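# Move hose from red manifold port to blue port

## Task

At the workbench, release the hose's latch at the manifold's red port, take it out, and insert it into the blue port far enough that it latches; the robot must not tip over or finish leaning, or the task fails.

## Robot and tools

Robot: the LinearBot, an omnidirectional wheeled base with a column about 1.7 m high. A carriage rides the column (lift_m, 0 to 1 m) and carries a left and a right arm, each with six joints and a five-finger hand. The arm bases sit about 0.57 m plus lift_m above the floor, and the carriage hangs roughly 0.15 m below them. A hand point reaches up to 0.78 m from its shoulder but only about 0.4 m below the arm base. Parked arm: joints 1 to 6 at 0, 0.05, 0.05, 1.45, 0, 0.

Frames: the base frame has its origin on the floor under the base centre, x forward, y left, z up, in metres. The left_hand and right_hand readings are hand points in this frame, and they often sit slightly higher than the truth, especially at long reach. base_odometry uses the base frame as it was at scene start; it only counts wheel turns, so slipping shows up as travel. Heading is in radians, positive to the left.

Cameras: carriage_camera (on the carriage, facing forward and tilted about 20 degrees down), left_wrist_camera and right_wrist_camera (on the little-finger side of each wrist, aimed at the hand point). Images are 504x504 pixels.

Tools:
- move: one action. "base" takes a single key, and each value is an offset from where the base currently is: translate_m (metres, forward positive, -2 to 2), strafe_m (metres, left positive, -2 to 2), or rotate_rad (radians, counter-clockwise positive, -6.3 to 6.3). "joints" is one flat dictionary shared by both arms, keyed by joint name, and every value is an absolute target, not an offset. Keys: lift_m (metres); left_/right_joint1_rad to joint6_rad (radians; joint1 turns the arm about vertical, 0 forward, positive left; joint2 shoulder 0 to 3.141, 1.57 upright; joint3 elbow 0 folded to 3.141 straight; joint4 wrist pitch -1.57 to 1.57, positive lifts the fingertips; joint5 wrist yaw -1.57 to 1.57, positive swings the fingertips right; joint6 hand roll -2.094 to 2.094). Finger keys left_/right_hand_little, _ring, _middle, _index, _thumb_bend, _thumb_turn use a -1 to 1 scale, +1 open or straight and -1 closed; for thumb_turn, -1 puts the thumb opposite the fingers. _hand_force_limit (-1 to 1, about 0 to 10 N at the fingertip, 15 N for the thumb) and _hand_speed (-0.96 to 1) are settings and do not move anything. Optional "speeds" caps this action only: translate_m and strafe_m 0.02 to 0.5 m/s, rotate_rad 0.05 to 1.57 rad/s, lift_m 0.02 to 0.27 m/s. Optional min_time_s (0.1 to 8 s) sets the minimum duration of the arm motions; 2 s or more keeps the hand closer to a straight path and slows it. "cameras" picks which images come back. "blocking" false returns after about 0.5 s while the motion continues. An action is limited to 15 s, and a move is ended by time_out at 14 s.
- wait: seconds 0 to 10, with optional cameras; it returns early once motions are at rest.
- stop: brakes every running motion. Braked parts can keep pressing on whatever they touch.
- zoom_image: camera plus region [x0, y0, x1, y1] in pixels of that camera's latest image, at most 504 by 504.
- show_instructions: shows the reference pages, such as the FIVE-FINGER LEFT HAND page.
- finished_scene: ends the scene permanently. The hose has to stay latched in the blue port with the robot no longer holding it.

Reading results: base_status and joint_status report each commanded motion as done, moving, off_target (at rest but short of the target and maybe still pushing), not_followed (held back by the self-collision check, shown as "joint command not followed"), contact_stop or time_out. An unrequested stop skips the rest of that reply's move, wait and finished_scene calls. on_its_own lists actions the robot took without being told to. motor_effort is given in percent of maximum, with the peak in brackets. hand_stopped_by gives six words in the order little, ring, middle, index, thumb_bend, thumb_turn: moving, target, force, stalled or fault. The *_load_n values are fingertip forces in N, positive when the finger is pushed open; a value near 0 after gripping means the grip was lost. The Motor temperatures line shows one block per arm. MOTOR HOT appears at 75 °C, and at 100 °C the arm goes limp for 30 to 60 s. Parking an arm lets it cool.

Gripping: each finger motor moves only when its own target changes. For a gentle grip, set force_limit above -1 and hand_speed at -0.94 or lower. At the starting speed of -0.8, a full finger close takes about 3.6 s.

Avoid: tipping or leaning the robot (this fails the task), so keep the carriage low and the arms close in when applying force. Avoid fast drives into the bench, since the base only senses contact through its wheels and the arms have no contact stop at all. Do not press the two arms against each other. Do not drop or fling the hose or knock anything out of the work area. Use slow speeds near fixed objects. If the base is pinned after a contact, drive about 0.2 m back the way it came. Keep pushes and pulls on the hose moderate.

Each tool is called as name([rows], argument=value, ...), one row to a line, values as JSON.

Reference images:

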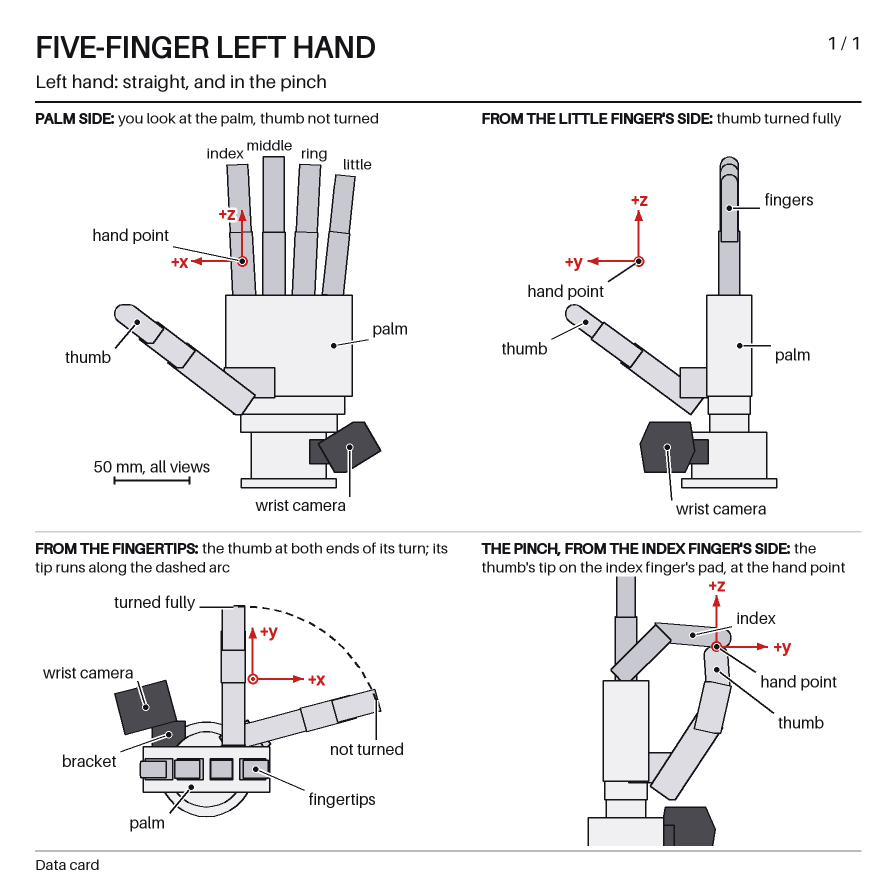

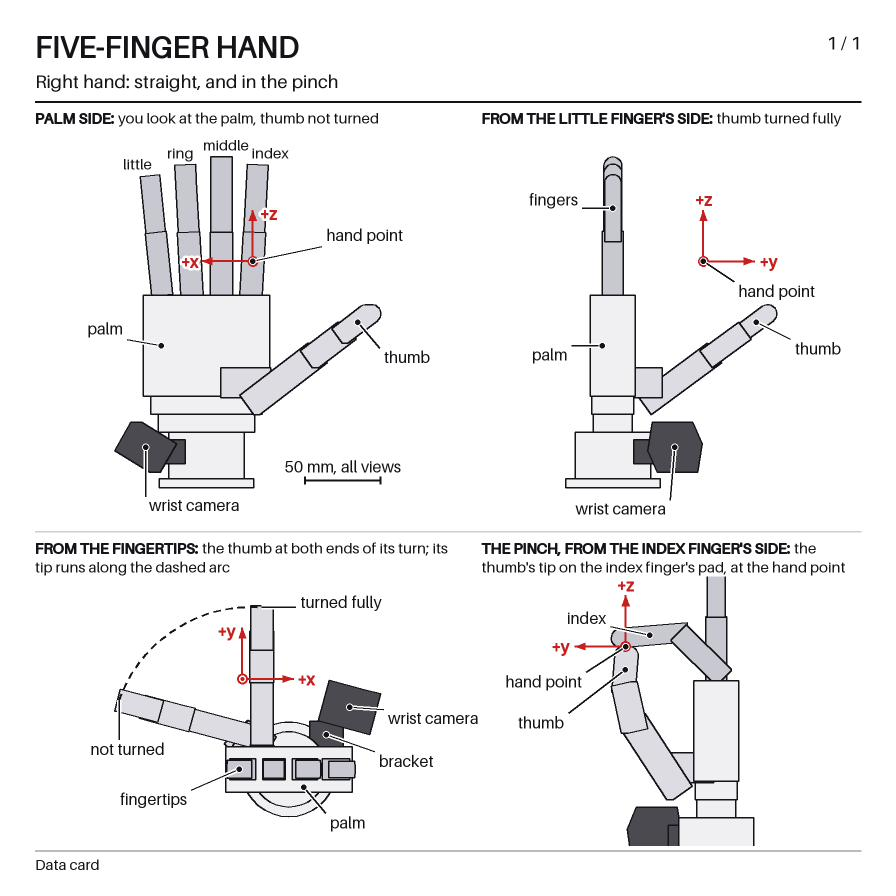

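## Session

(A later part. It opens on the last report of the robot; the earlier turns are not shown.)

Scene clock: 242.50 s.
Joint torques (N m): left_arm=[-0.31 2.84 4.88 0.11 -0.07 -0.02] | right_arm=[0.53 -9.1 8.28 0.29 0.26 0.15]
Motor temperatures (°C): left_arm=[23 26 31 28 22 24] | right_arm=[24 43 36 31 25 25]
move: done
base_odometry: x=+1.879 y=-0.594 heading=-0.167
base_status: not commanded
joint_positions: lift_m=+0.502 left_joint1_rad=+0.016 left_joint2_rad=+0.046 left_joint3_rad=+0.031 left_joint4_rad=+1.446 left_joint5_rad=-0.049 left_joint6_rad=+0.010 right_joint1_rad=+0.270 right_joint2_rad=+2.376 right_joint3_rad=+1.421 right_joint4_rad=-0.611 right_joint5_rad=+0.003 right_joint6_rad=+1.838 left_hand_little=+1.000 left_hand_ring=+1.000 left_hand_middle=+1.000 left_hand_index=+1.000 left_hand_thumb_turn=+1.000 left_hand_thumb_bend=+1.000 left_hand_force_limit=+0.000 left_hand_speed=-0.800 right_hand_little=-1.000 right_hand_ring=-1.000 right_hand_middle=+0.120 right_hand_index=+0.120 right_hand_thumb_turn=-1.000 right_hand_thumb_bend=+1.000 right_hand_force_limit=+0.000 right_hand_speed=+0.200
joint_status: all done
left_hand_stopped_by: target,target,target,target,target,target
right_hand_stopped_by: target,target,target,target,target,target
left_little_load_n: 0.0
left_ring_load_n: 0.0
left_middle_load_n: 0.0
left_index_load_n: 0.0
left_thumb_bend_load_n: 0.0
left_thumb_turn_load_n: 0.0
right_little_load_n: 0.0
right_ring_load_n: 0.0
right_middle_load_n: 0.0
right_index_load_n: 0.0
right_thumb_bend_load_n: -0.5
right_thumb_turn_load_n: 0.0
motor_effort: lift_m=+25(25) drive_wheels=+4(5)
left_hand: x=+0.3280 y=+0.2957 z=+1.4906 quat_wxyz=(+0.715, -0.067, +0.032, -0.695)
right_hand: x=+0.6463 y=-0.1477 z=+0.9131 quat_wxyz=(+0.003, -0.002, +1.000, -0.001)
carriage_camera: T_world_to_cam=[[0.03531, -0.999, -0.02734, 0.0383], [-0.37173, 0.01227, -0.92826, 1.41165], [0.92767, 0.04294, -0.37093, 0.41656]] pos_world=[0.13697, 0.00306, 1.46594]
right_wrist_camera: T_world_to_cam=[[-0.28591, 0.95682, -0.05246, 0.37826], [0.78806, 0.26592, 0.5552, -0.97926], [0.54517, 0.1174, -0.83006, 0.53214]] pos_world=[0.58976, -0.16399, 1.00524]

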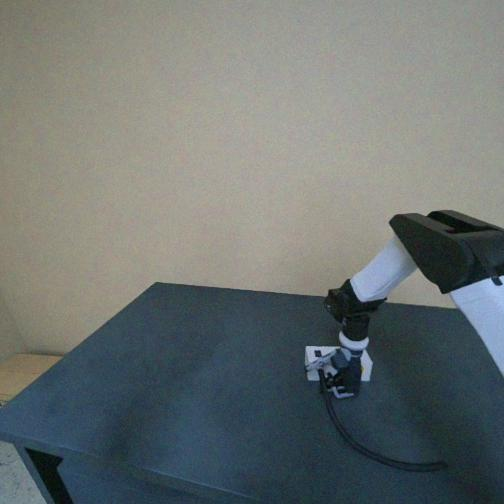

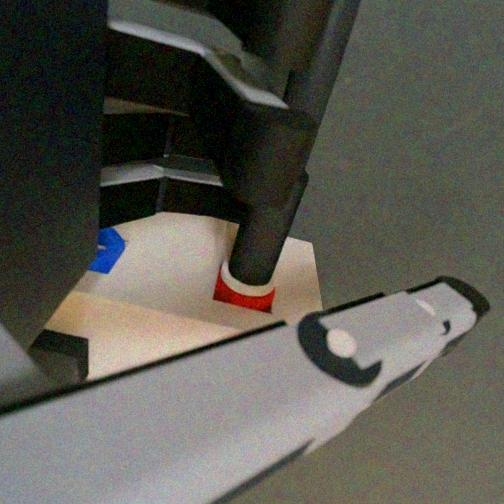

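move(joints={"right_hand_speed": -0.8, "right_hand_force_limit": -0.7, "right_hand_thumb_bend": 0.0, "right_hand_index": -0.1, "right_hand_middle": -0.1}, cameras=["carriage_camera", "right_wrist_camera"])

zoom_image(camera="carriage_camera", region=[290, 320, 400, 430])

Scene clock: 254.37 s.
Joint torques (N m): left_arm=[-0.29 2.86 4.88 0.18 -0.05 -0.02] | right_arm=[0.51 -9.09 8.27 0.29 0.26 0.12]
move: off_target
base_odometry: x=+1.879 y=-0.594 heading=-0.167
base_status: not commanded
joint_positions: lift_m=+0.502 left_joint1_rad=+0.016 left_joint2_rad=+0.046 left_joint3_rad=+0.031 left_joint4_rad=+1.446 left_joint5_rad=-0.049 left_joint6_rad=+0.010 right_joint1_rad=+0.271 right_joint2_rad=+2.376 right_joint3_rad=+1.421 right_joint4_rad=-0.611 right_joint5_rad=+0.003 right_joint6_rad=+1.840 left_hand_little=+1.000 left_hand_ring=+1.000 left_hand_middle=+1.000 left_hand_index=+1.000 left_hand_thumb_turn=+1.000 left_hand_thumb_bend=+1.000 left_hand_force_limit=+0.000 left_hand_speed=-0.800 right_hand_little=-1.000 right_hand_ring=-1.000 right_hand_middle=-0.100 right_hand_index=-0.100 right_hand_thumb_turn=-1.000 right_hand_thumb_bend=+0.210 right_hand_force_limit=-0.700 right_hand_speed=-0.800
joint_status: right_hand_thumb_bend off_target (ended at +0.210, target +0.000); the others done
left_hand_stopped_by: target,target,target,target,target,target
right_hand_stopped_by: target,target,target,target,force,target
left_little_load_n: 0.0
left_ring_load_n: 0.0
left_middle_load_n: 0.0
left_index_load_n: 0.0
left_thumb_bend_load_n: 0.0
left_thumb_turn_load_n: 0.0
right_little_load_n: 0.0
right_ring_load_n: 0.0
right_middle_load_n: 1.0
right_index_load_n: 0.5
right_thumb_bend_load_n: 1.5
right_thumb_turn_load_n: 0.0
motor_effort: lift_m=+25(25) drive_wheels=+4(5)
left_hand: x=+0.3280 y=+0.2957 z=+1.4906 quat_wxyz=(+0.715, -0.067, +0.032, -0.695)
right_hand: x=+0.6464 y=-0.1477 z=+0.9131 quat_wxyz=(+0.003, -0.001, +1.000, -0.001)
carriage_camera: T_world_to_cam=[[0.03531, -0.999, -0.02734, 0.0383], [-0.37173, 0.01227, -0.92826, 1.41165], [0.92767, 0.04294, -0.37093, 0.41656]] pos_world=[0.13697, 0.00306, 1.46594]
right_wrist_camera: T_world_to_cam=[[-0.28434, 0.95727, -0.05285, 0.37771], [0.78843, 0.26484, 0.5552, -0.97967], [0.54547, 0.11619, -0.83004, 0.53174]] pos_world=[0.58976, -0.1639, 1.00524]

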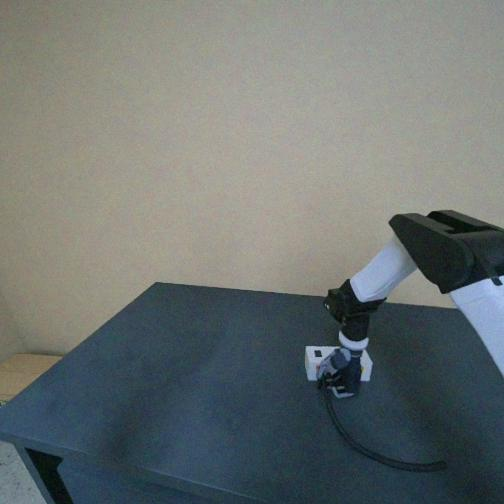

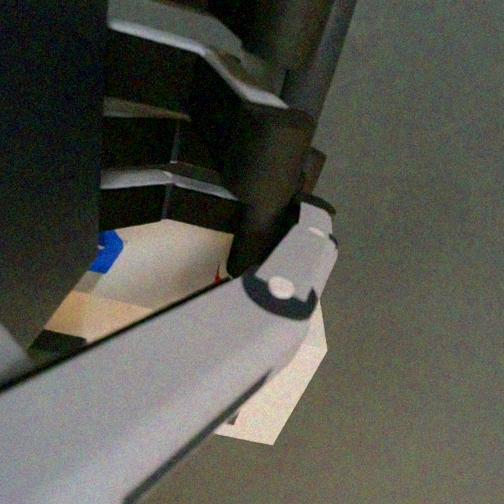

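Scaled by 4.582.

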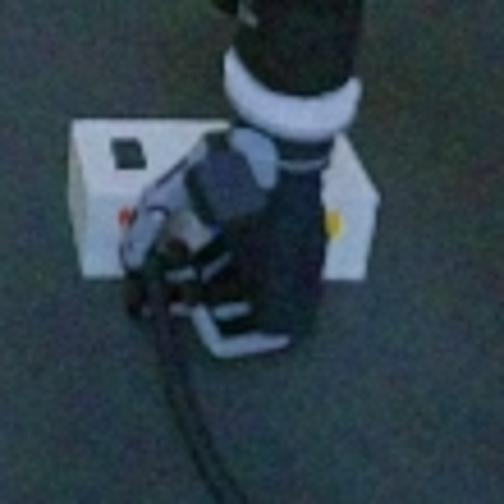

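move(joints={"right_hand_speed": -0.9, "right_hand_force_limit": 0.3, "right_hand_thumb_bend": -0.3, "right_hand_index": -0.6, "right_hand_middle": -0.6}, cameras=["carriage_camera", "right_wrist_camera"])

Scene clock: 258.73 s.
Joint torques (N m): left_arm=[-0.35 2.85 4.96 0.16 -0.05 0] | right_arm=[0.17 -9.65 8.25 0.26 0.25 0.11]
move: off_target
base_odometry: x=+1.879 y=-0.594 heading=-0.167
base_status: not commanded
joint_positions: lift_m=+0.502 left_joint1_rad=+0.016 left_joint2_rad=+0.046 left_joint3_rad=+0.031 left_joint4_rad=+1.446 left_joint5_rad=-0.049 left_joint6_rad=+0.010 right_joint1_rad=+0.275 right_joint2_rad=+2.383 right_joint3_rad=+1.421 right_joint4_rad=-0.606 right_joint5_rad=+0.004 right_joint6_rad=+1.842 left_hand_little=+1.000 left_hand_ring=+1.000 left_hand_middle=+1.000 left_hand_index=+1.000 left_hand_thumb_turn=+1.000 left_hand_thumb_bend=+1.000 left_hand_force_limit=+0.000 left_hand_speed=-0.800 right_hand_little=-1.000 right_hand_ring=-1.000 right_hand_middle=-0.162 right_hand_index=-0.144 right_hand_thumb_turn=-1.000 right_hand_thumb_bend=+0.199 right_hand_force_limit=+0.300 right_hand_speed=-0.900
joint_status: right_hand_middle off_target (ended at -0.162, target -0.600); right_hand_index off_target (ended at -0.144, target -0.600); right_hand_thumb_bend off_target (ended at +0.199, target -0.300); the others done
left_hand_stopped_by: target,target,target,target,target,target
right_hand_stopped_by: target,target,force,force,force,target
left_little_load_n: 0.0
left_ring_load_n: 0.0
left_middle_load_n: 0.0
left_index_load_n: 0.0
left_thumb_bend_load_n: 0.0
left_thumb_turn_load_n: 0.0
right_little_load_n: 0.5
right_ring_load_n: 0.0
right_middle_load_n: 4.5
right_index_load_n: 0.0
right_thumb_bend_load_n: 6.0
right_thumb_turn_load_n: 0.5
motor_effort: lift_m=+25(25) drive_wheels=+4(5)
left_hand: x=+0.3280 y=+0.2957 z=+1.4906 quat_wxyz=(+0.715, -0.067, +0.032, -0.695)
right_hand: x=+0.6453 y=-0.1463 z=+0.9103 quat_wxyz=(+0.002, -0.002, +1.000, -0.002)
carriage_camera: T_world_to_cam=[[0.03531, -0.999, -0.02734, 0.0383], [-0.37173, 0.01227, -0.92826, 1.41165], [0.92767, 0.04294, -0.37093, 0.41656]] pos_world=[0.13697, 0.00306, 1.46594]
right_wrist_camera: T_world_to_cam=[[-0.28675, 0.95649, -0.05392, 0.37837], [0.78906, 0.26772, 0.5529, -0.97552], [0.54328, 0.116, -0.8315, 0.5325]] pos_world=[0.58895, -0.16251, 1.00254]

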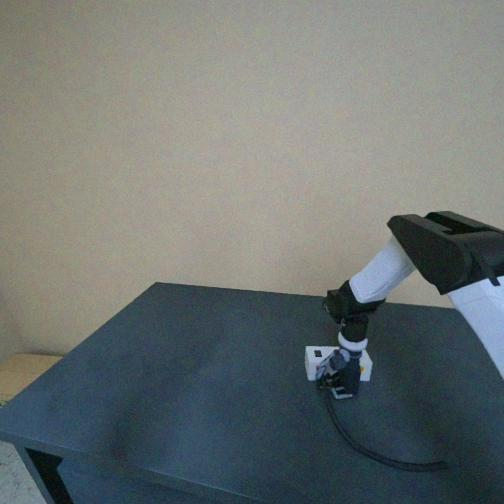

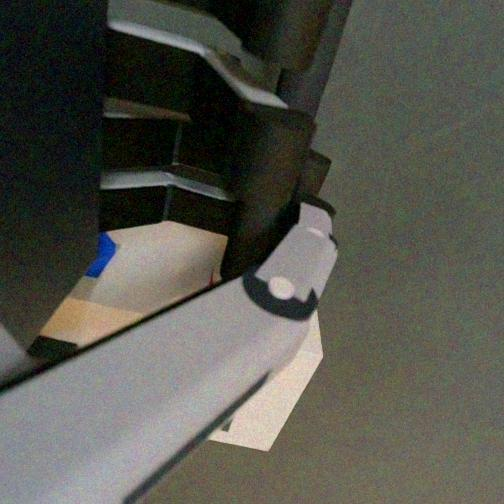

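move(joints={"left_hand_speed": 0.2, "left_hand_middle": -1, "left_hand_ring": -1, "left_hand_little": -1, "left_hand_thumb_turn": -1, "left_hand_thumb_bend": -0.2, "left_joint1_rad": -0.45, "left_joint2_rad": 2.2, "left_joint3_rad": 1.8, "left_joint4_rad": -0.56, "left_joint5_rad": 0, "left_joint6_rad": 0.8}, min_time_s=4, cameras=["carriage_camera", "left_wrist_camera"])

Scene clock: 312.13 s.
Joint torques (N m): left_arm=[-0.55 -10.52 9.28 1.66 -0.07 0.2] | right_arm=[0.17 -9.65 8.09 0.24 0.25 0.11]
move: off_target
base_odometry: x=+1.879 y=-0.594 heading=-0.167
base_status: not commanded
joint_positions: lift_m=+0.502 left_joint1_rad=-0.444 left_joint2_rad=+2.184 left_joint3_rad=+1.771 left_joint4_rad=-0.547 left_joint5_rad=-0.008 left_joint6_rad=+0.789 right_joint1_rad=+0.275 right_joint2_rad=+2.383 right_joint3_rad=+1.422 right_joint4_rad=-0.606 right_joint5_rad=+0.004 right_joint6_rad=+1.842 left_hand_little=-1.000 left_hand_ring=-1.000 left_hand_middle=-1.000 left_hand_index=+1.000 left_hand_thumb_turn=-0.761 left_hand_thumb_bend=-0.198 left_hand_force_limit=+0.000 left_hand_speed=+0.200 right_hand_little=-1.000 right_hand_ring=-1.000 right_hand_middle=-0.162 right_hand_index=-0.144 right_hand_thumb_turn=-1.000 right_hand_thumb_bend=+0.199 right_hand_force_limit=+0.300 right_hand_speed=-0.900
joint_status: left_hand_thumb_turn off_target (ended at -0.761, target -1.000); the others done
left_hand_stopped_by: target,target,target,target,target,force
right_hand_stopped_by: target,target,force,force,force,target
left_little_load_n: 0.0
left_ring_load_n: 0.0
left_middle_load_n: -1.0
left_index_load_n: 0.0
left_thumb_bend_load_n: 2.5
left_thumb_turn_load_n: 11.0
right_little_load_n: 0.0
right_ring_load_n: 0.0
right_middle_load_n: 5.0
right_index_load_n: 0.0
right_thumb_bend_load_n: 5.5
right_thumb_turn_load_n: 0.5
motor_effort: lift_m=+25(25) drive_wheels=+4(5)
left_hand: x=+0.7087 y=+0.1110 z=+1.0799 quat_wxyz=(+0.248, -0.161, +0.940, -0.170)
right_hand: x=+0.6459 y=-0.1462 z=+0.9106 quat_wxyz=(+0.002, -0.002, +1.000, -0.001)
carriage_camera: T_world_to_cam=[[0.03531, -0.999, -0.02734, 0.0383], [-0.37173, 0.01227, -0.92826, 1.41165], [0.92767, 0.04294, -0.37093, 0.41656]] pos_world=[0.13697, 0.00306, 1.46594]
left_wrist_camera: T_world_to_cam=[[0.0069, -0.9605, 0.27819, -0.19896], [-0.99964, -0.01389, -0.02318, 0.73908], [0.02613, -0.27793, -0.96025, 1.16726]] pos_world=[0.70968, 0.14358, 1.19334]

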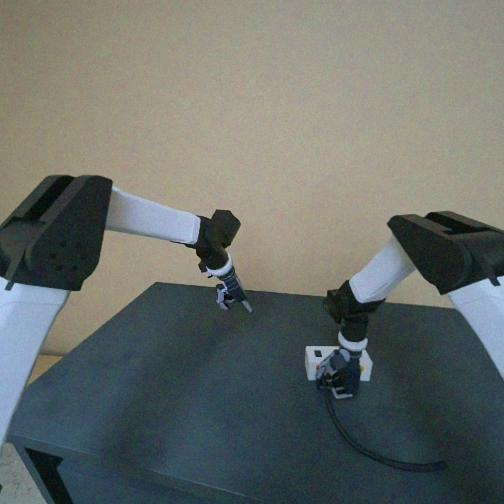

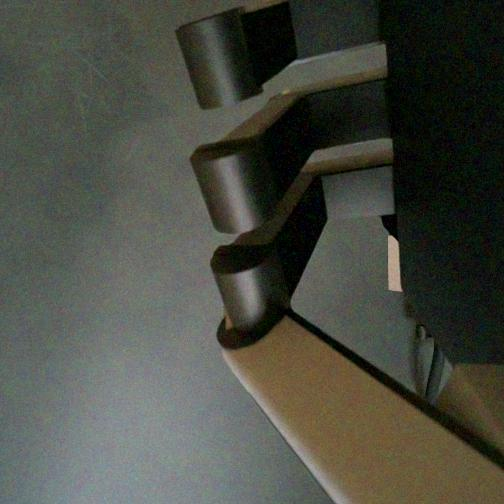

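move(joints={"left_hand_thumb_turn": -0.6, "left_hand_thumb_bend": 0.6})

move(joints={"left_hand_thumb_turn": -1})

Scene clock: 316.23 s.
Joint torques (N m): left_arm=[-0.66 -10.54 9.14 1.65 -0.06 0.14] | right_arm=[0.23 -9.63 8.08 0.24 0.25 0.11]
move: done
base_odometry: x=+1.879 y=-0.594 heading=-0.167
base_status: not commanded
joint_positions: lift_m=+0.502 left_joint1_rad=-0.444 left_joint2_rad=+2.184 left_joint3_rad=+1.771 left_joint4_rad=-0.548 left_joint5_rad=-0.008 left_joint6_rad=+0.790 right_joint1_rad=+0.275 right_joint2_rad=+2.383 right_joint3_rad=+1.422 right_joint4_rad=-0.606 right_joint5_rad=+0.004 right_joint6_rad=+1.842 left_hand_little=-1.000 left_hand_ring=-1.000 left_hand_middle=-1.000 left_hand_index=+1.000 left_hand_thumb_turn=-0.600 left_hand_thumb_bend=+0.600 left_hand_force_limit=+0.000 left_hand_speed=+0.200 right_hand_little=-1.000 right_hand_ring=-1.000 right_hand_middle=-0.162 right_hand_index=-0.144 right_hand_thumb_turn=-1.000 right_hand_thumb_bend=+0.199 right_hand_force_limit=+0.300 right_hand_speed=-0.900
joint_status: all done
left_hand_stopped_by: target,target,target,target,target,target
right_hand_stopped_by: target,target,force,force,force,target
left_little_load_n: 0.0
left_ring_load_n: 0.0
left_middle_load_n: 0.0
left_index_load_n: 0.0
left_thumb_bend_load_n: 0.0
left_thumb_turn_load_n: 0.0
right_little_load_n: 0.5
right_ring_load_n: 0.0
right_middle_load_n: 4.5
right_index_load_n: 0.0
right_thumb_bend_load_n: 5.5
right_thumb_turn_load_n: 0.5
motor_effort: lift_m=+25(25) drive_wheels=+4(5)
left_hand: x=+0.7085 y=+0.1112 z=+1.0798 quat_wxyz=(+0.248, -0.161, +0.940, -0.170)
right_hand: x=+0.6459 y=-0.1462 z=+0.9106 quat_wxyz=(+0.002, -0.002, +1.000, -0.001)
pictures: none

Scene clock: 316.90 s.
Joint torques (N m): left_arm=[-0.73 -10.43 9.17 1.7 -0.04 0.15] | right_arm=[0.18 -9.66 8.08 0.25 0.24 0.11]
move: done
base_odometry: x=+1.879 y=-0.594 heading=-0.167
base_status: not commanded
joint_positions: lift_m=+0.502 left_joint1_rad=-0.444 left_joint2_rad=+2.184 left_joint3_rad=+1.771 left_joint4_rad=-0.548 left_joint5_rad=-0.007 left_joint6_rad=+0.790 right_joint1_rad=+0.275 right_joint2_rad=+2.383 right_joint3_rad=+1.422 right_joint4_rad=-0.606 right_joint5_rad=+0.004 right_joint6_rad=+1.842 left_hand_little=-1.000 left_hand_ring=-1.000 left_hand_middle=-1.000 left_hand_index=+1.000 left_hand_thumb_turn=-1.000 left_hand_thumb_bend=+0.600 left_hand_force_limit=+0.000 left_hand_speed=+0.200 right_hand_little=-1.000 right_hand_ring=-1.000 right_hand_middle=-0.162 right_hand_index=-0.144 right_hand_thumb_turn=-1.000 right_hand_thumb_bend=+0.199 right_hand_force_limit=+0.300 right_hand_speed=-0.900
joint_status: all done
left_hand_stopped_by: target,target,target,target,target,target
right_hand_stopped_by: target,target,force,force,force,target
left_little_load_n: 0.0
left_ring_load_n: 0.0
left_middle_load_n: 0.0
left_index_load_n: 0.0
left_thumb_bend_load_n: 0.0
left_thumb_turn_load_n: 0.0
right_little_load_n: 0.0
right_ring_load_n: 0.0
right_middle_load_n: 5.0
right_index_load_n: 0.0
right_thumb_bend_load_n: 5.5
right_thumb_turn_load_n: 0.5
motor_effort: lift_m=+25(25) drive_wheels=+4(5)
left_hand: x=+0.7084 y=+0.1112 z=+1.0797 quat_wxyz=(+0.248, -0.161, +0.940, -0.170)
right_hand: x=+0.6459 y=-0.1462 z=+0.9106 quat_wxyz=(+0.002, -0.002, +1.000, -0.001)
pictures: none

move(joints={"left_joint1_rad": -0.768, "left_joint2_rad": 2.563, "left_joint3_rad": 2.132, "left_joint4_rad": -0.5, "left_joint5_rad": 0.008, "left_joint6_rad": 0.81}, min_time_s=4, cameras=["carriage_camera", "left_wrist_camera", "right_wrist_camera"])

zoom_image(camera="carriage_camera", region=[270, 300, 400, 430])

Scene clock: 330.63 s.
Joint torques (N m): left_arm=[-0.32 -12.31 9.09 1.93 -0.04 0.16] | right_arm=[0.18 -9.65 8.09 0.25 0.25 0.11]
Motor temperatures (°C): left_arm=[23 31 34 29 22 24] | right_arm=[24 47 37 30 25 25]
move: done
base_odometry: x=+1.879 y=-0.594 heading=-0.167
base_status: not commanded
joint_positions: lift_m=+0.502 left_joint1_rad=-0.762 left_joint2_rad=+2.543 left_joint3_rad=+2.103 left_joint4_rad=-0.506 left_joint5_rad=+0.000 left_joint6_rad=+0.800 right_joint1_rad=+0.275 right_joint2_rad=+2.383 right_joint3_rad=+1.422 right_joint4_rad=-0.606 right_joint5_rad=+0.004 right_joint6_rad=+1.842 left_hand_little=-1.000 left_hand_ring=-1.000 left_hand_middle=-1.000 left_hand_index=+1.000 left_hand_thumb_turn=-1.000 left_hand_thumb_bend=+0.600 left_hand_force_limit=+0.000 left_hand_speed=+0.200 right_hand_little=-1.000 right_hand_ring=-1.000 right_hand_middle=-0.162 right_hand_index=-0.144 right_hand_thumb_turn=-1.000 right_hand_thumb_bend=+0.199 right_hand_force_limit=+0.300 right_hand_speed=-0.900
joint_status: all done
left_hand_stopped_by: target,target,target,target,target,target
right_hand_stopped_by: target,target,force,force,force,target
left_little_load_n: 0.0
left_ring_load_n: 0.0
left_middle_load_n: 0.0
left_index_load_n: 0.0
left_thumb_bend_load_n: 0.0
left_thumb_turn_load_n: 0.0
right_little_load_n: 0.0
right_ring_load_n: 0.0
right_middle_load_n: 4.5
right_index_load_n: 0.0
right_thumb_bend_load_n: 6.0
right_thumb_turn_load_n: 0.5
motor_effort: lift_m=+25(25) drive_wheels=-5(5)
left_hand: x=+0.6698 y=-0.0770 z=+1.0071 quat_wxyz=(+0.221, -0.004, +0.952, -0.213)
right_hand: x=+0.6459 y=-0.1462 z=+0.9106 quat_wxyz=(+0.002, -0.002, +1.000, -0.001)
carriage_camera: T_world_to_cam=[[0.03531, -0.999, -0.02734, 0.0383], [-0.37173, 0.01227, -0.92826, 1.41165], [0.92767, 0.04294, -0.37093, 0.41656]] pos_world=[0.13697, 0.00306, 1.46594]
left_wrist_camera: T_world_to_cam=[[-0.30846, -0.908, 0.28353, -0.14914], [-0.94954, 0.3117, -0.03484, 0.69926], [-0.05674, -0.27997, -0.95833, 1.09962]] pos_world=[0.68036, -0.04552, 1.12045]
right_wrist_camera: T_world_to_cam=[[-0.28624, 0.95664, -0.05396, 0.3782], [0.78834, 0.26714, 0.55422, -0.97709], [0.5446, 0.1161, -0.83062, 0.53082]] pos_world=[0.58945, -0.1624, 1.00284]

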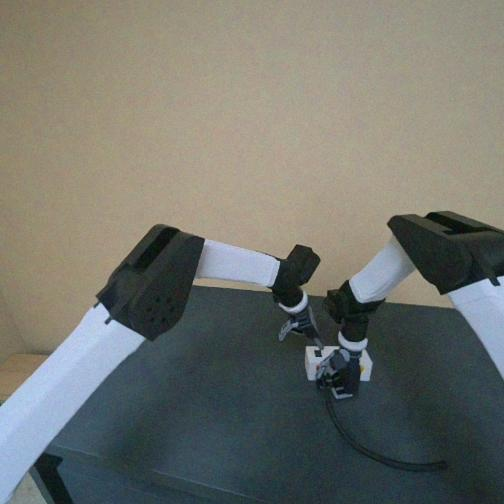

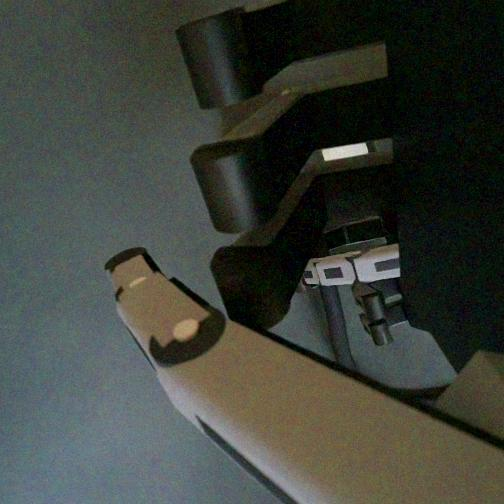

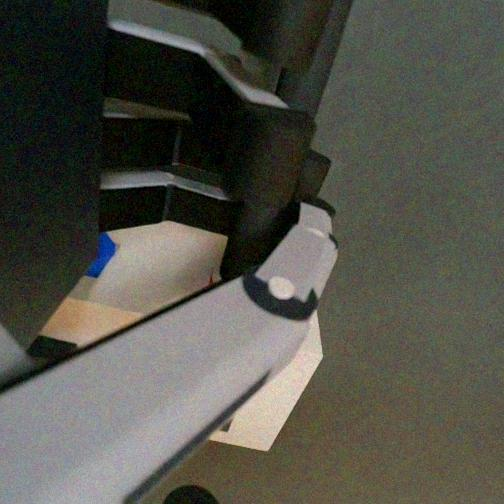

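Scaled by 3.877.

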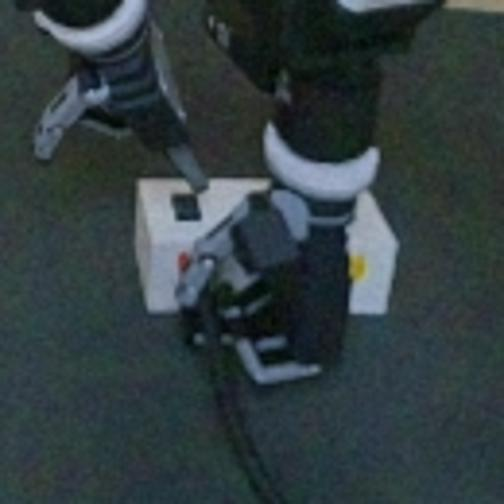

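zoom_image(camera="carriage_camera", region=[295, 320, 345, 370])

zoom_image(camera="left_wrist_camera", region=[240, 130, 480, 370])

Scaled by 10.080.

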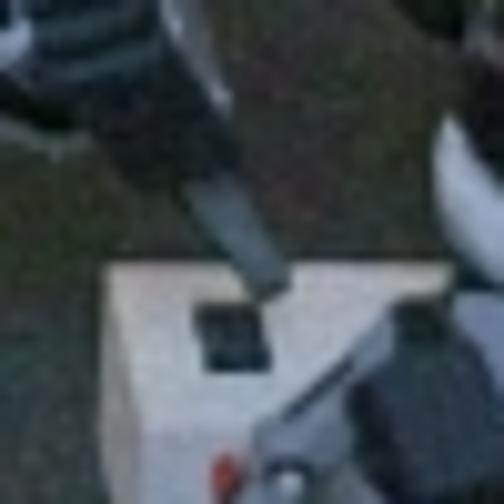

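Scaled by 2.100.

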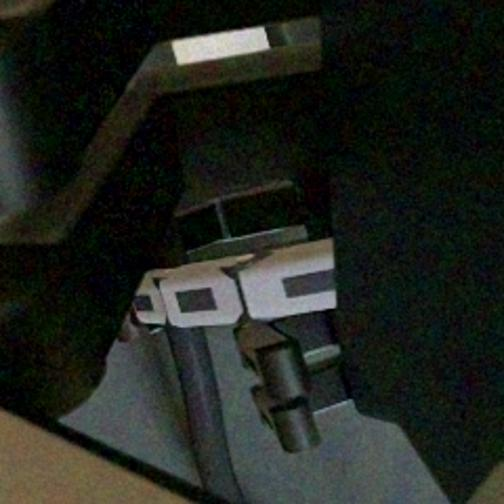

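move(joints={"left_joint1_rad": -0.74, "left_joint2_rad": 2.558, "left_joint3_rad": 2.075, "left_joint4_rad": -0.448}, min_time_s=1.5, cameras=["carriage_camera", "left_wrist_camera", "right_wrist_camera"])

zoom_image(camera="carriage_camera", region=[295, 320, 345, 370])

Scene clock: 363.63 s.
Joint torques (N m): left_arm=[0.18 -12.7 4.79 2.02 -0.05 0.1] | right_arm=[0.2 -9.65 8.1 0.24 0.25 0.1]
Motor temperatures (°C): left_arm=[23 39 38 31 22 23] | right_arm=[24 48 38 29 25 25]
move: done
base_odometry: x=+1.879 y=-0.594 heading=-0.167
base_status: not commanded
joint_positions: lift_m=+0.502 left_joint1_rad=-0.744 left_joint2_rad=+2.543 left_joint3_rad=+2.092 left_joint4_rad=-0.455 left_joint5_rad=+0.000 left_joint6_rad=+0.800 right_joint1_rad=+0.275 right_joint2_rad=+2.383 right_joint3_rad=+1.422 right_joint4_rad=-0.606 right_joint5_rad=+0.004 right_joint6_rad=+1.842 left_hand_little=-1.000 left_hand_ring=-1.000 left_hand_middle=-1.000 left_hand_index=+1.000 left_hand_thumb_turn=-1.000 left_hand_thumb_bend=+0.600 left_hand_force_limit=+0.000 left_hand_speed=+0.200 right_hand_little=-1.000 right_hand_ring=-1.000 right_hand_middle=-0.162 right_hand_index=-0.144 right_hand_thumb_turn=-1.000 right_hand_thumb_bend=+0.199 right_hand_force_limit=+0.300 right_hand_speed=-0.900
joint_status: all done
left_hand_stopped_by: target,target,target,target,target,target
right_hand_stopped_by: target,target,force,force,force,target
left_little_load_n: 0.0
left_ring_load_n: 0.0
left_middle_load_n: 0.0
left_index_load_n: 0.0
left_thumb_bend_load_n: 0.0
left_thumb_turn_load_n: 0.5
right_little_load_n: 0.0
right_ring_load_n: 0.0
right_middle_load_n: 4.5
right_index_load_n: 0.0
right_thumb_bend_load_n: 5.5
right_thumb_turn_load_n: 0.5
motor_effort: lift_m=+25(25) drive_wheels=-5(6)
left_hand: x=+0.6840 y=-0.0758 z=+1.0091 quat_wxyz=(+0.237, -0.013, +0.945, -0.224)
right_hand: x=+0.6459 y=-0.1462 z=+0.9106 quat_wxyz=(+0.002, -0.002, +1.000, -0.001)
carriage_camera: T_world_to_cam=[[0.03531, -0.999, -0.02734, 0.0383], [-0.37173, 0.01227, -0.92826, 1.41165], [0.92767, 0.04294, -0.37093, 0.41656]] pos_world=[0.13697, 0.00306, 1.46594]
left_wrist_camera: T_world_to_cam=[[-0.30116, -0.9051, 0.30017, -0.16568], [-0.9533, 0.29338, -0.07181, 0.75087], [-0.02307, -0.30778, -0.95118, 1.07029]] pos_world=[0.6906, -0.04084, 1.12168]
right_wrist_camera: T_world_to_cam=[[-0.28624, 0.95664, -0.05396, 0.3782], [0.78834, 0.26714, 0.55422, -0.97709], [0.5446, 0.1161, -0.83062, 0.53082]] pos_world=[0.58945, -0.1624, 1.00284]

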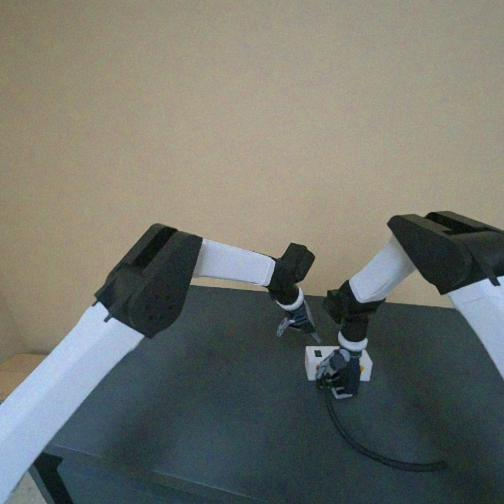

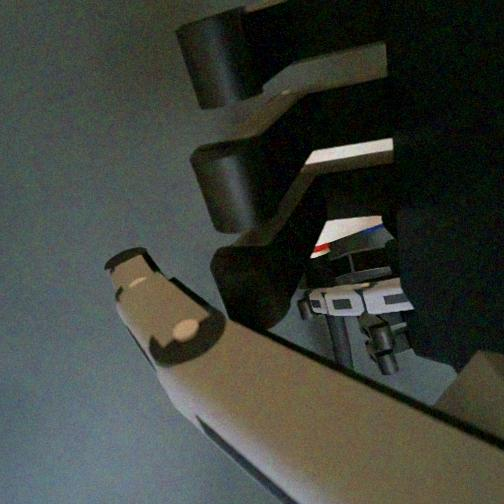

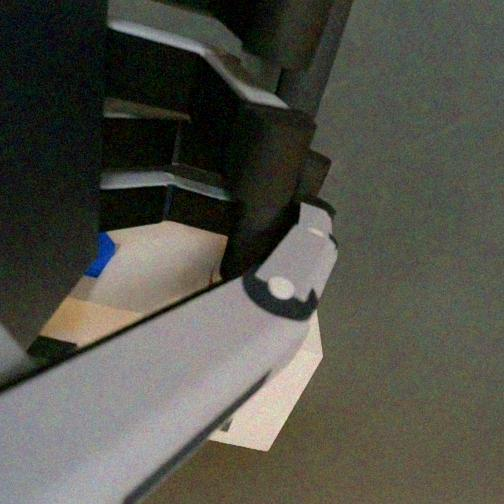

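Scaled by 10.080.

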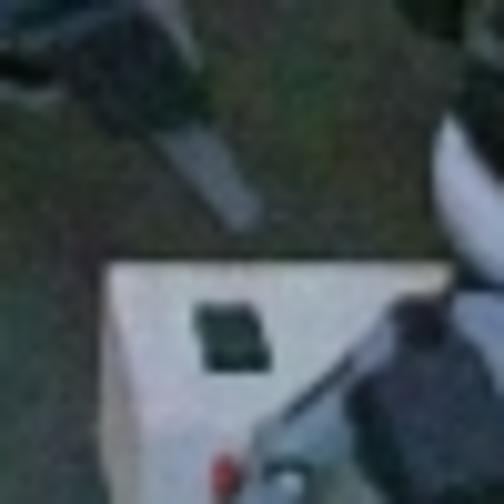

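move(joints={"left_joint1_rad": -0.76, "left_joint2_rad": 2.561, "left_joint3_rad": 2.048, "left_joint4_rad": -0.484}, min_time_s=1.5, cameras=["carriage_camera", "left_wrist_camera", "right_wrist_camera"])

zoom_image(camera="carriage_camera", region=[295, 320, 345, 370])

Scene clock: 391.83 s.
Joint torques (N m): left_arm=[-0.87 -12.48 4.71 1.71 -0.03 0.13] | right_arm=[0.2 -9.66 8.1 0.25 0.25 0.1]
Motor temperatures (°C): left_arm=[22 44 36 33 22 23] | right_arm=[24 49 38 29 25 25]
move: done
base_odometry: x=+1.879 y=-0.594 heading=-0.167
base_status: not commanded
joint_positions: lift_m=+0.502 left_joint1_rad=-0.754 left_joint2_rad=+2.543 left_joint3_rad=+2.066 left_joint4_rad=-0.472 left_joint5_rad=+0.001 left_joint6_rad=+0.800 right_joint1_rad=+0.275 right_joint2_rad=+2.383 right_joint3_rad=+1.422 right_joint4_rad=-0.606 right_joint5_rad=+0.004 right_joint6_rad=+1.842 left_hand_little=-1.000 left_hand_ring=-1.000 left_hand_middle=-1.000 left_hand_index=+1.000 left_hand_thumb_turn=-1.000 left_hand_thumb_bend=+0.600 left_hand_force_limit=+0.000 left_hand_speed=+0.200 right_hand_little=-1.000 right_hand_ring=-1.000 right_hand_middle=-0.162 right_hand_index=-0.144 right_hand_thumb_turn=-1.000 right_hand_thumb_bend=+0.199 right_hand_force_limit=+0.300 right_hand_speed=-0.900
joint_status: all done
left_hand_stopped_by: target,target,target,target,target,target
right_hand_stopped_by: target,target,force,force,force,target
left_little_load_n: 0.0
left_ring_load_n: 0.5
left_middle_load_n: 0.0
left_index_load_n: 0.0
left_thumb_bend_load_n: 0.0
left_thumb_turn_load_n: 0.0
right_little_load_n: 0.0
right_ring_load_n: 0.0
right_middle_load_n: 4.5
right_index_load_n: 0.0
right_thumb_bend_load_n: 5.5
right_thumb_turn_load_n: 1.0
motor_effort: lift_m=+25(25) drive_wheels=-5(5)
left_hand: x=+0.6709 y=-0.0717 z=+0.9977 quat_wxyz=(+0.221, -0.008, +0.952, -0.211)
right_hand: x=+0.6459 y=-0.1462 z=+0.9106 quat_wxyz=(+0.002, -0.002, +1.000, -0.001)
carriage_camera: T_world_to_cam=[[0.03531, -0.999, -0.02734, 0.0383], [-0.37173, 0.01227, -0.92826, 1.41165], [0.92767, 0.04294, -0.37093, 0.41656]] pos_world=[0.13697, 0.00306, 1.46594]
left_wrist_camera: T_world_to_cam=[[-0.30091, -0.91068, 0.28303, -0.1461], [-0.95195, 0.30457, -0.0321, 0.69665], [-0.05697, -0.27909, -0.95857, 1.09259]] pos_world=[0.68145, -0.0403, 1.11105]
right_wrist_camera: T_world_to_cam=[[-0.28624, 0.95664, -0.05396, 0.3782], [0.78834, 0.26714, 0.55422, -0.97709], [0.5446, 0.1161, -0.83062, 0.53082]] pos_world=[0.58945, -0.1624, 1.00284]

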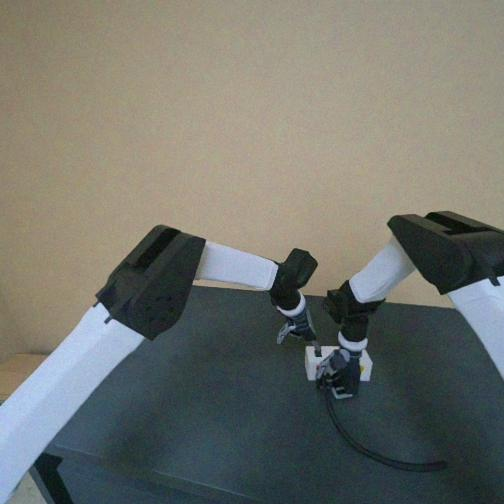

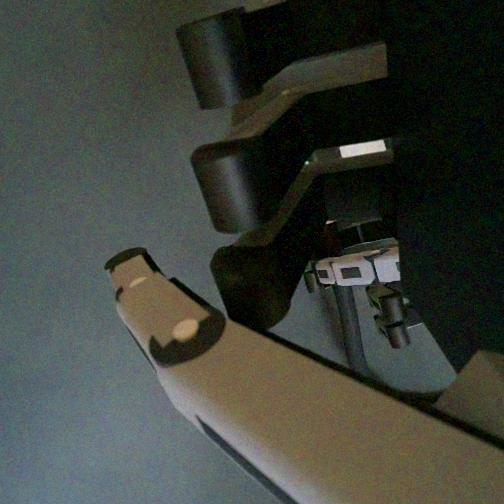

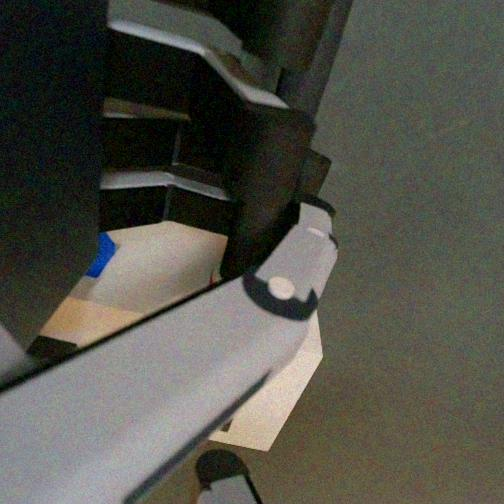

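Scaled by 10.080.

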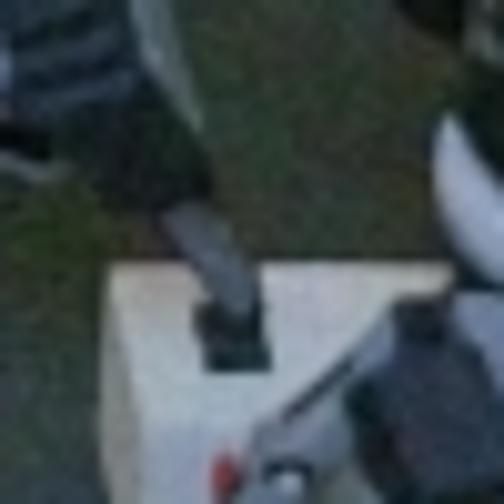

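move(joints={"left_joint1_rad": -0.735, "left_joint2_rad": 2.611, "left_joint3_rad": 2.15, "left_joint4_rad": -0.493}, min_time_s=1.5, cameras=["carriage_camera", "left_wrist_camera", "right_wrist_camera"])

zoom_image(camera="carriage_camera", region=[295, 320, 345, 370])

Scene clock: 411.73 s.
Joint torques (N m): left_arm=[0.23 -12.52 9.2 1.66 -0.06 0.09] | right_arm=[0.17 -9.65 8.06 0.25 0.25 0.11]
move: done
base_odometry: x=+1.879 y=-0.594 heading=-0.167
base_status: not commanded
joint_positions: lift_m=+0.502 left_joint1_rad=-0.739 left_joint2_rad=+2.591 left_joint3_rad=+2.121 left_joint4_rad=-0.481 left_joint5_rad=+0.001 left_joint6_rad=+0.800 right_joint1_rad=+0.275 right_joint2_rad=+2.383 right_joint3_rad=+1.422 right_joint4_rad=-0.606 right_joint5_rad=+0.004 right_joint6_rad=+1.842 left_hand_little=-1.000 left_hand_ring=-1.000 left_hand_middle=-1.000 left_hand_index=+1.000 left_hand_thumb_turn=-1.000 left_hand_thumb_bend=+0.600 left_hand_force_limit=+0.000 left_hand_speed=+0.200 right_hand_little=-1.000 right_hand_ring=-1.000 right_hand_middle=-0.162 right_hand_index=-0.144 right_hand_thumb_turn=-1.000 right_hand_thumb_bend=+0.199 right_hand_force_limit=+0.300 right_hand_speed=-0.900
joint_status: all done
left_hand_stopped_by: target,target,target,target,target,target
right_hand_stopped_by: target,target,force,force,force,target
left_little_load_n: 0.0
left_ring_load_n: 0.0
left_middle_load_n: 0.0
left_index_load_n: 0.0
left_thumb_bend_load_n: 0.0
left_thumb_turn_load_n: 0.0
right_little_load_n: 0.0
right_ring_load_n: 0.0
right_middle_load_n: 4.5
right_index_load_n: 0.0
right_thumb_bend_load_n: 5.5
right_thumb_turn_load_n: 1.0
motor_effort: lift_m=+25(25) drive_wheels=-4(5)
left_hand: x=+0.6816 y=-0.0697 z=+0.9887 quat_wxyz=(+0.222, -0.015, +0.952, -0.209)
right_hand: x=+0.6459 y=-0.1462 z=+0.9106 quat_wxyz=(+0.002, -0.002, +1.000, -0.001)
carriage_camera: T_world_to_cam=[[0.03531, -0.999, -0.02734, 0.0383], [-0.37173, 0.01227, -0.92826, 1.41165], [0.92767, 0.04294, -0.37093, 0.41656]] pos_world=[0.13697, 0.00306, 1.46594]
left_wrist_camera: T_world_to_cam=[[-0.28697, -0.91542, 0.28224, -0.14744], [-0.95641, 0.29043, -0.03044, 0.7063], [-0.0541, -0.27867, -0.95886, 1.08351]] pos_world=[0.69183, -0.03816, 1.10204]
right_wrist_camera: T_world_to_cam=[[-0.28624, 0.95664, -0.05396, 0.3782], [0.78834, 0.26714, 0.55422, -0.97709], [0.5446, 0.1161, -0.83062, 0.53082]] pos_world=[0.58945, -0.1624, 1.00284]

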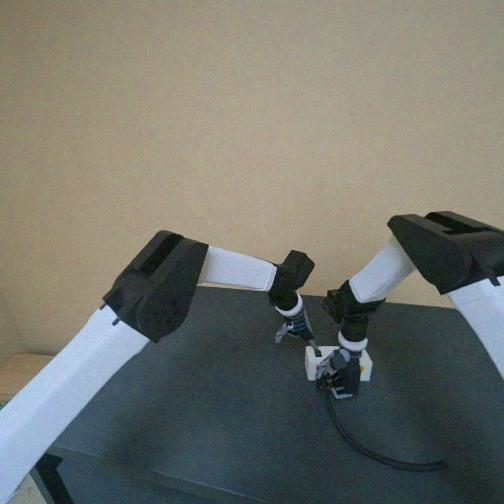

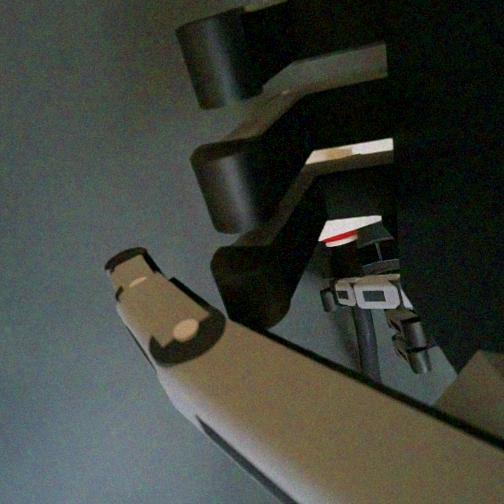

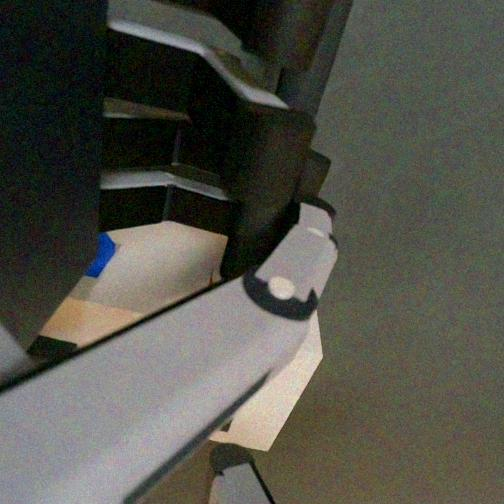

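Scaled by 10.080.

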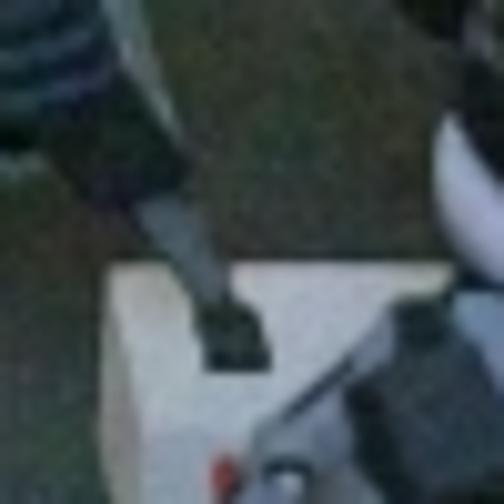

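move(joints={"left_joint1_rad": -0.757, "left_joint2_rad": 2.631, "left_joint3_rad": 2.09, "left_joint4_rad": -0.439}, min_time_s=2, cameras=["carriage_camera", "left_wrist_camera", "right_wrist_camera"])

zoom_image(camera="carriage_camera", region=[295, 320, 345, 370])

zoom_image(camera="right_wrist_camera", region=[180, 380, 300, 500])

Scene clock: 422.70 s.
Joint torques (N m): left_arm=[-0.85 -12.53 4.71 1.87 -0.01 0.11] | right_arm=[0.18 -9.65 8.1 0.24 0.25 0.1]
Motor temperatures (°C): left_arm=[22 49 36 33 22 23] | right_arm=[24 50 39 29 25 25]
move: done
base_odometry: x=+1.879 y=-0.594 heading=-0.167
base_status: not commanded
joint_positions: lift_m=+0.502 left_joint1_rad=-0.751 left_joint2_rad=+2.612 left_joint3_rad=+2.107 left_joint4_rad=-0.445 left_joint5_rad=+0.001 left_joint6_rad=+0.800 right_joint1_rad=+0.275 right_joint2_rad=+2.383 right_joint3_rad=+1.422 right_joint4_rad=-0.606 right_joint5_rad=+0.004 right_joint6_rad=+1.842 left_hand_little=-1.000 left_hand_ring=-1.000 left_hand_middle=-1.000 left_hand_index=+1.000 left_hand_thumb_turn=-1.000 left_hand_thumb_bend=+0.600 left_hand_force_limit=+0.000 left_hand_speed=+0.200 right_hand_little=-1.000 right_hand_ring=-1.000 right_hand_middle=-0.162 right_hand_index=-0.144 right_hand_thumb_turn=-1.000 right_hand_thumb_bend=+0.199 right_hand_force_limit=+0.300 right_hand_speed=-0.900
joint_status: all done
left_hand_stopped_by: target,target,target,target,target,target
right_hand_stopped_by: target,target,force,force,force,target
left_little_load_n: 0.0
left_ring_load_n: 0.0
left_middle_load_n: 0.0
left_index_load_n: 0.0
left_thumb_bend_load_n: 0.0
left_thumb_turn_load_n: 0.0
right_little_load_n: 0.0
right_ring_load_n: 0.0
right_middle_load_n: 4.5
right_index_load_n: 0.0
right_thumb_bend_load_n: 6.0
right_thumb_turn_load_n: 0.5
motor_effort: lift_m=+25(25) drive_wheels=-5(5)
left_hand: x=+0.6778 y=-0.0757 z=+0.9759 quat_wxyz=(+0.221, -0.009, +0.952, -0.211)
right_hand: x=+0.6459 y=-0.1462 z=+0.9106 quat_wxyz=(+0.002, -0.002, +1.000, -0.001)
carriage_camera: T_world_to_cam=[[0.03531, -0.999, -0.02734, 0.0383], [-0.37173, 0.01227, -0.92826, 1.41165], [0.92767, 0.04294, -0.37093, 0.41656]] pos_world=[0.13697, 0.00306, 1.46594]
left_wrist_camera: T_world_to_cam=[[-0.29807, -0.91168, 0.28284, -0.14331], [-0.95288, 0.30167, -0.03182, 0.70384], [-0.05631, -0.279, -0.95864, 1.0706]] pos_world=[0.68825, -0.04429, 1.08925]
right_wrist_camera: T_world_to_cam=[[-0.28624, 0.95664, -0.05396, 0.3782], [0.78834, 0.26714, 0.55422, -0.97709], [0.5446, 0.1161, -0.83062, 0.53082]] pos_world=[0.58945, -0.1624, 1.00284]

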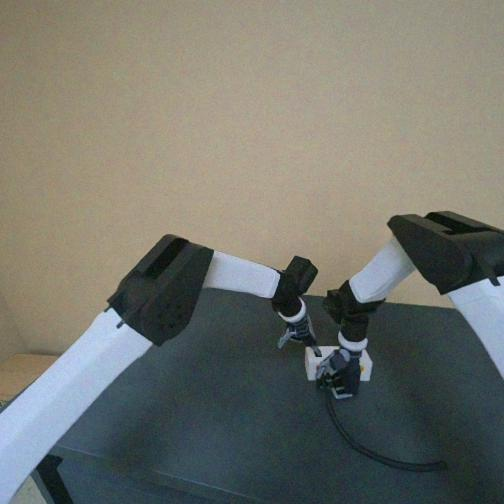

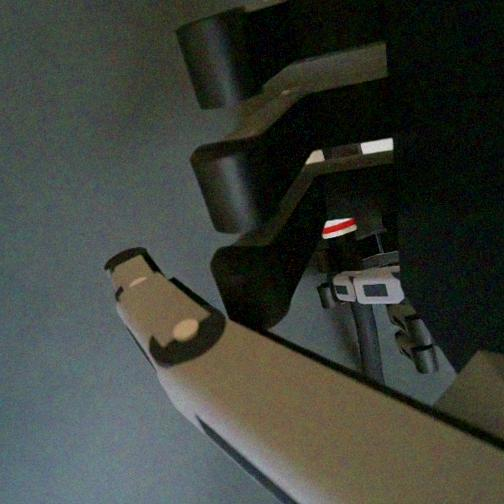

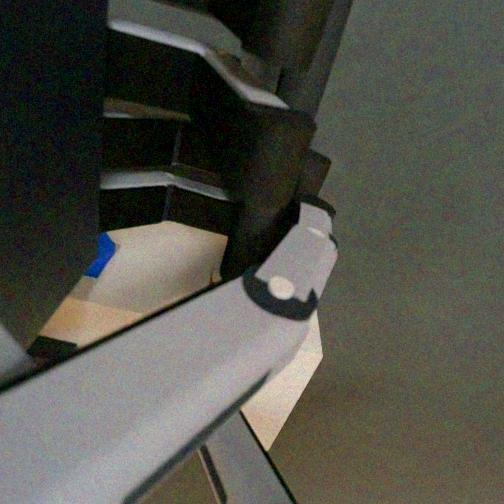

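Scaled by 10.080.

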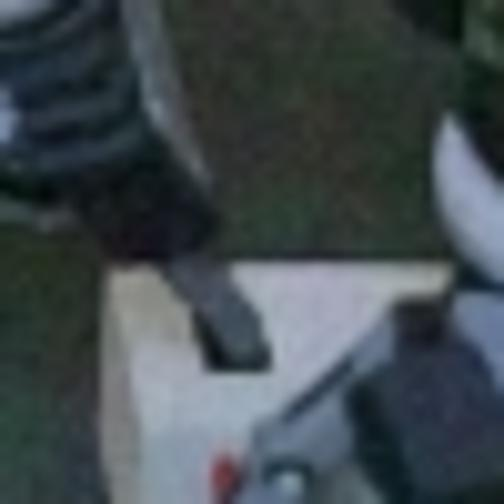

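Scaled by 4.200.

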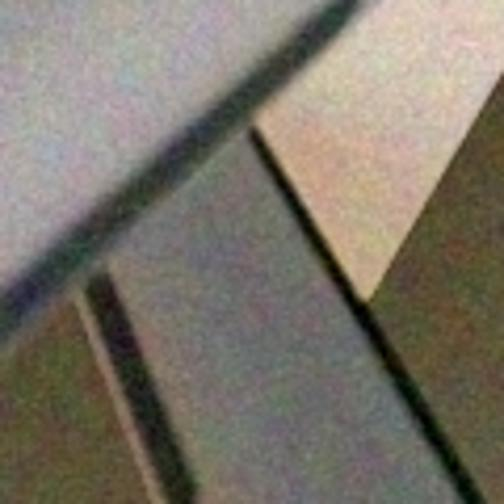

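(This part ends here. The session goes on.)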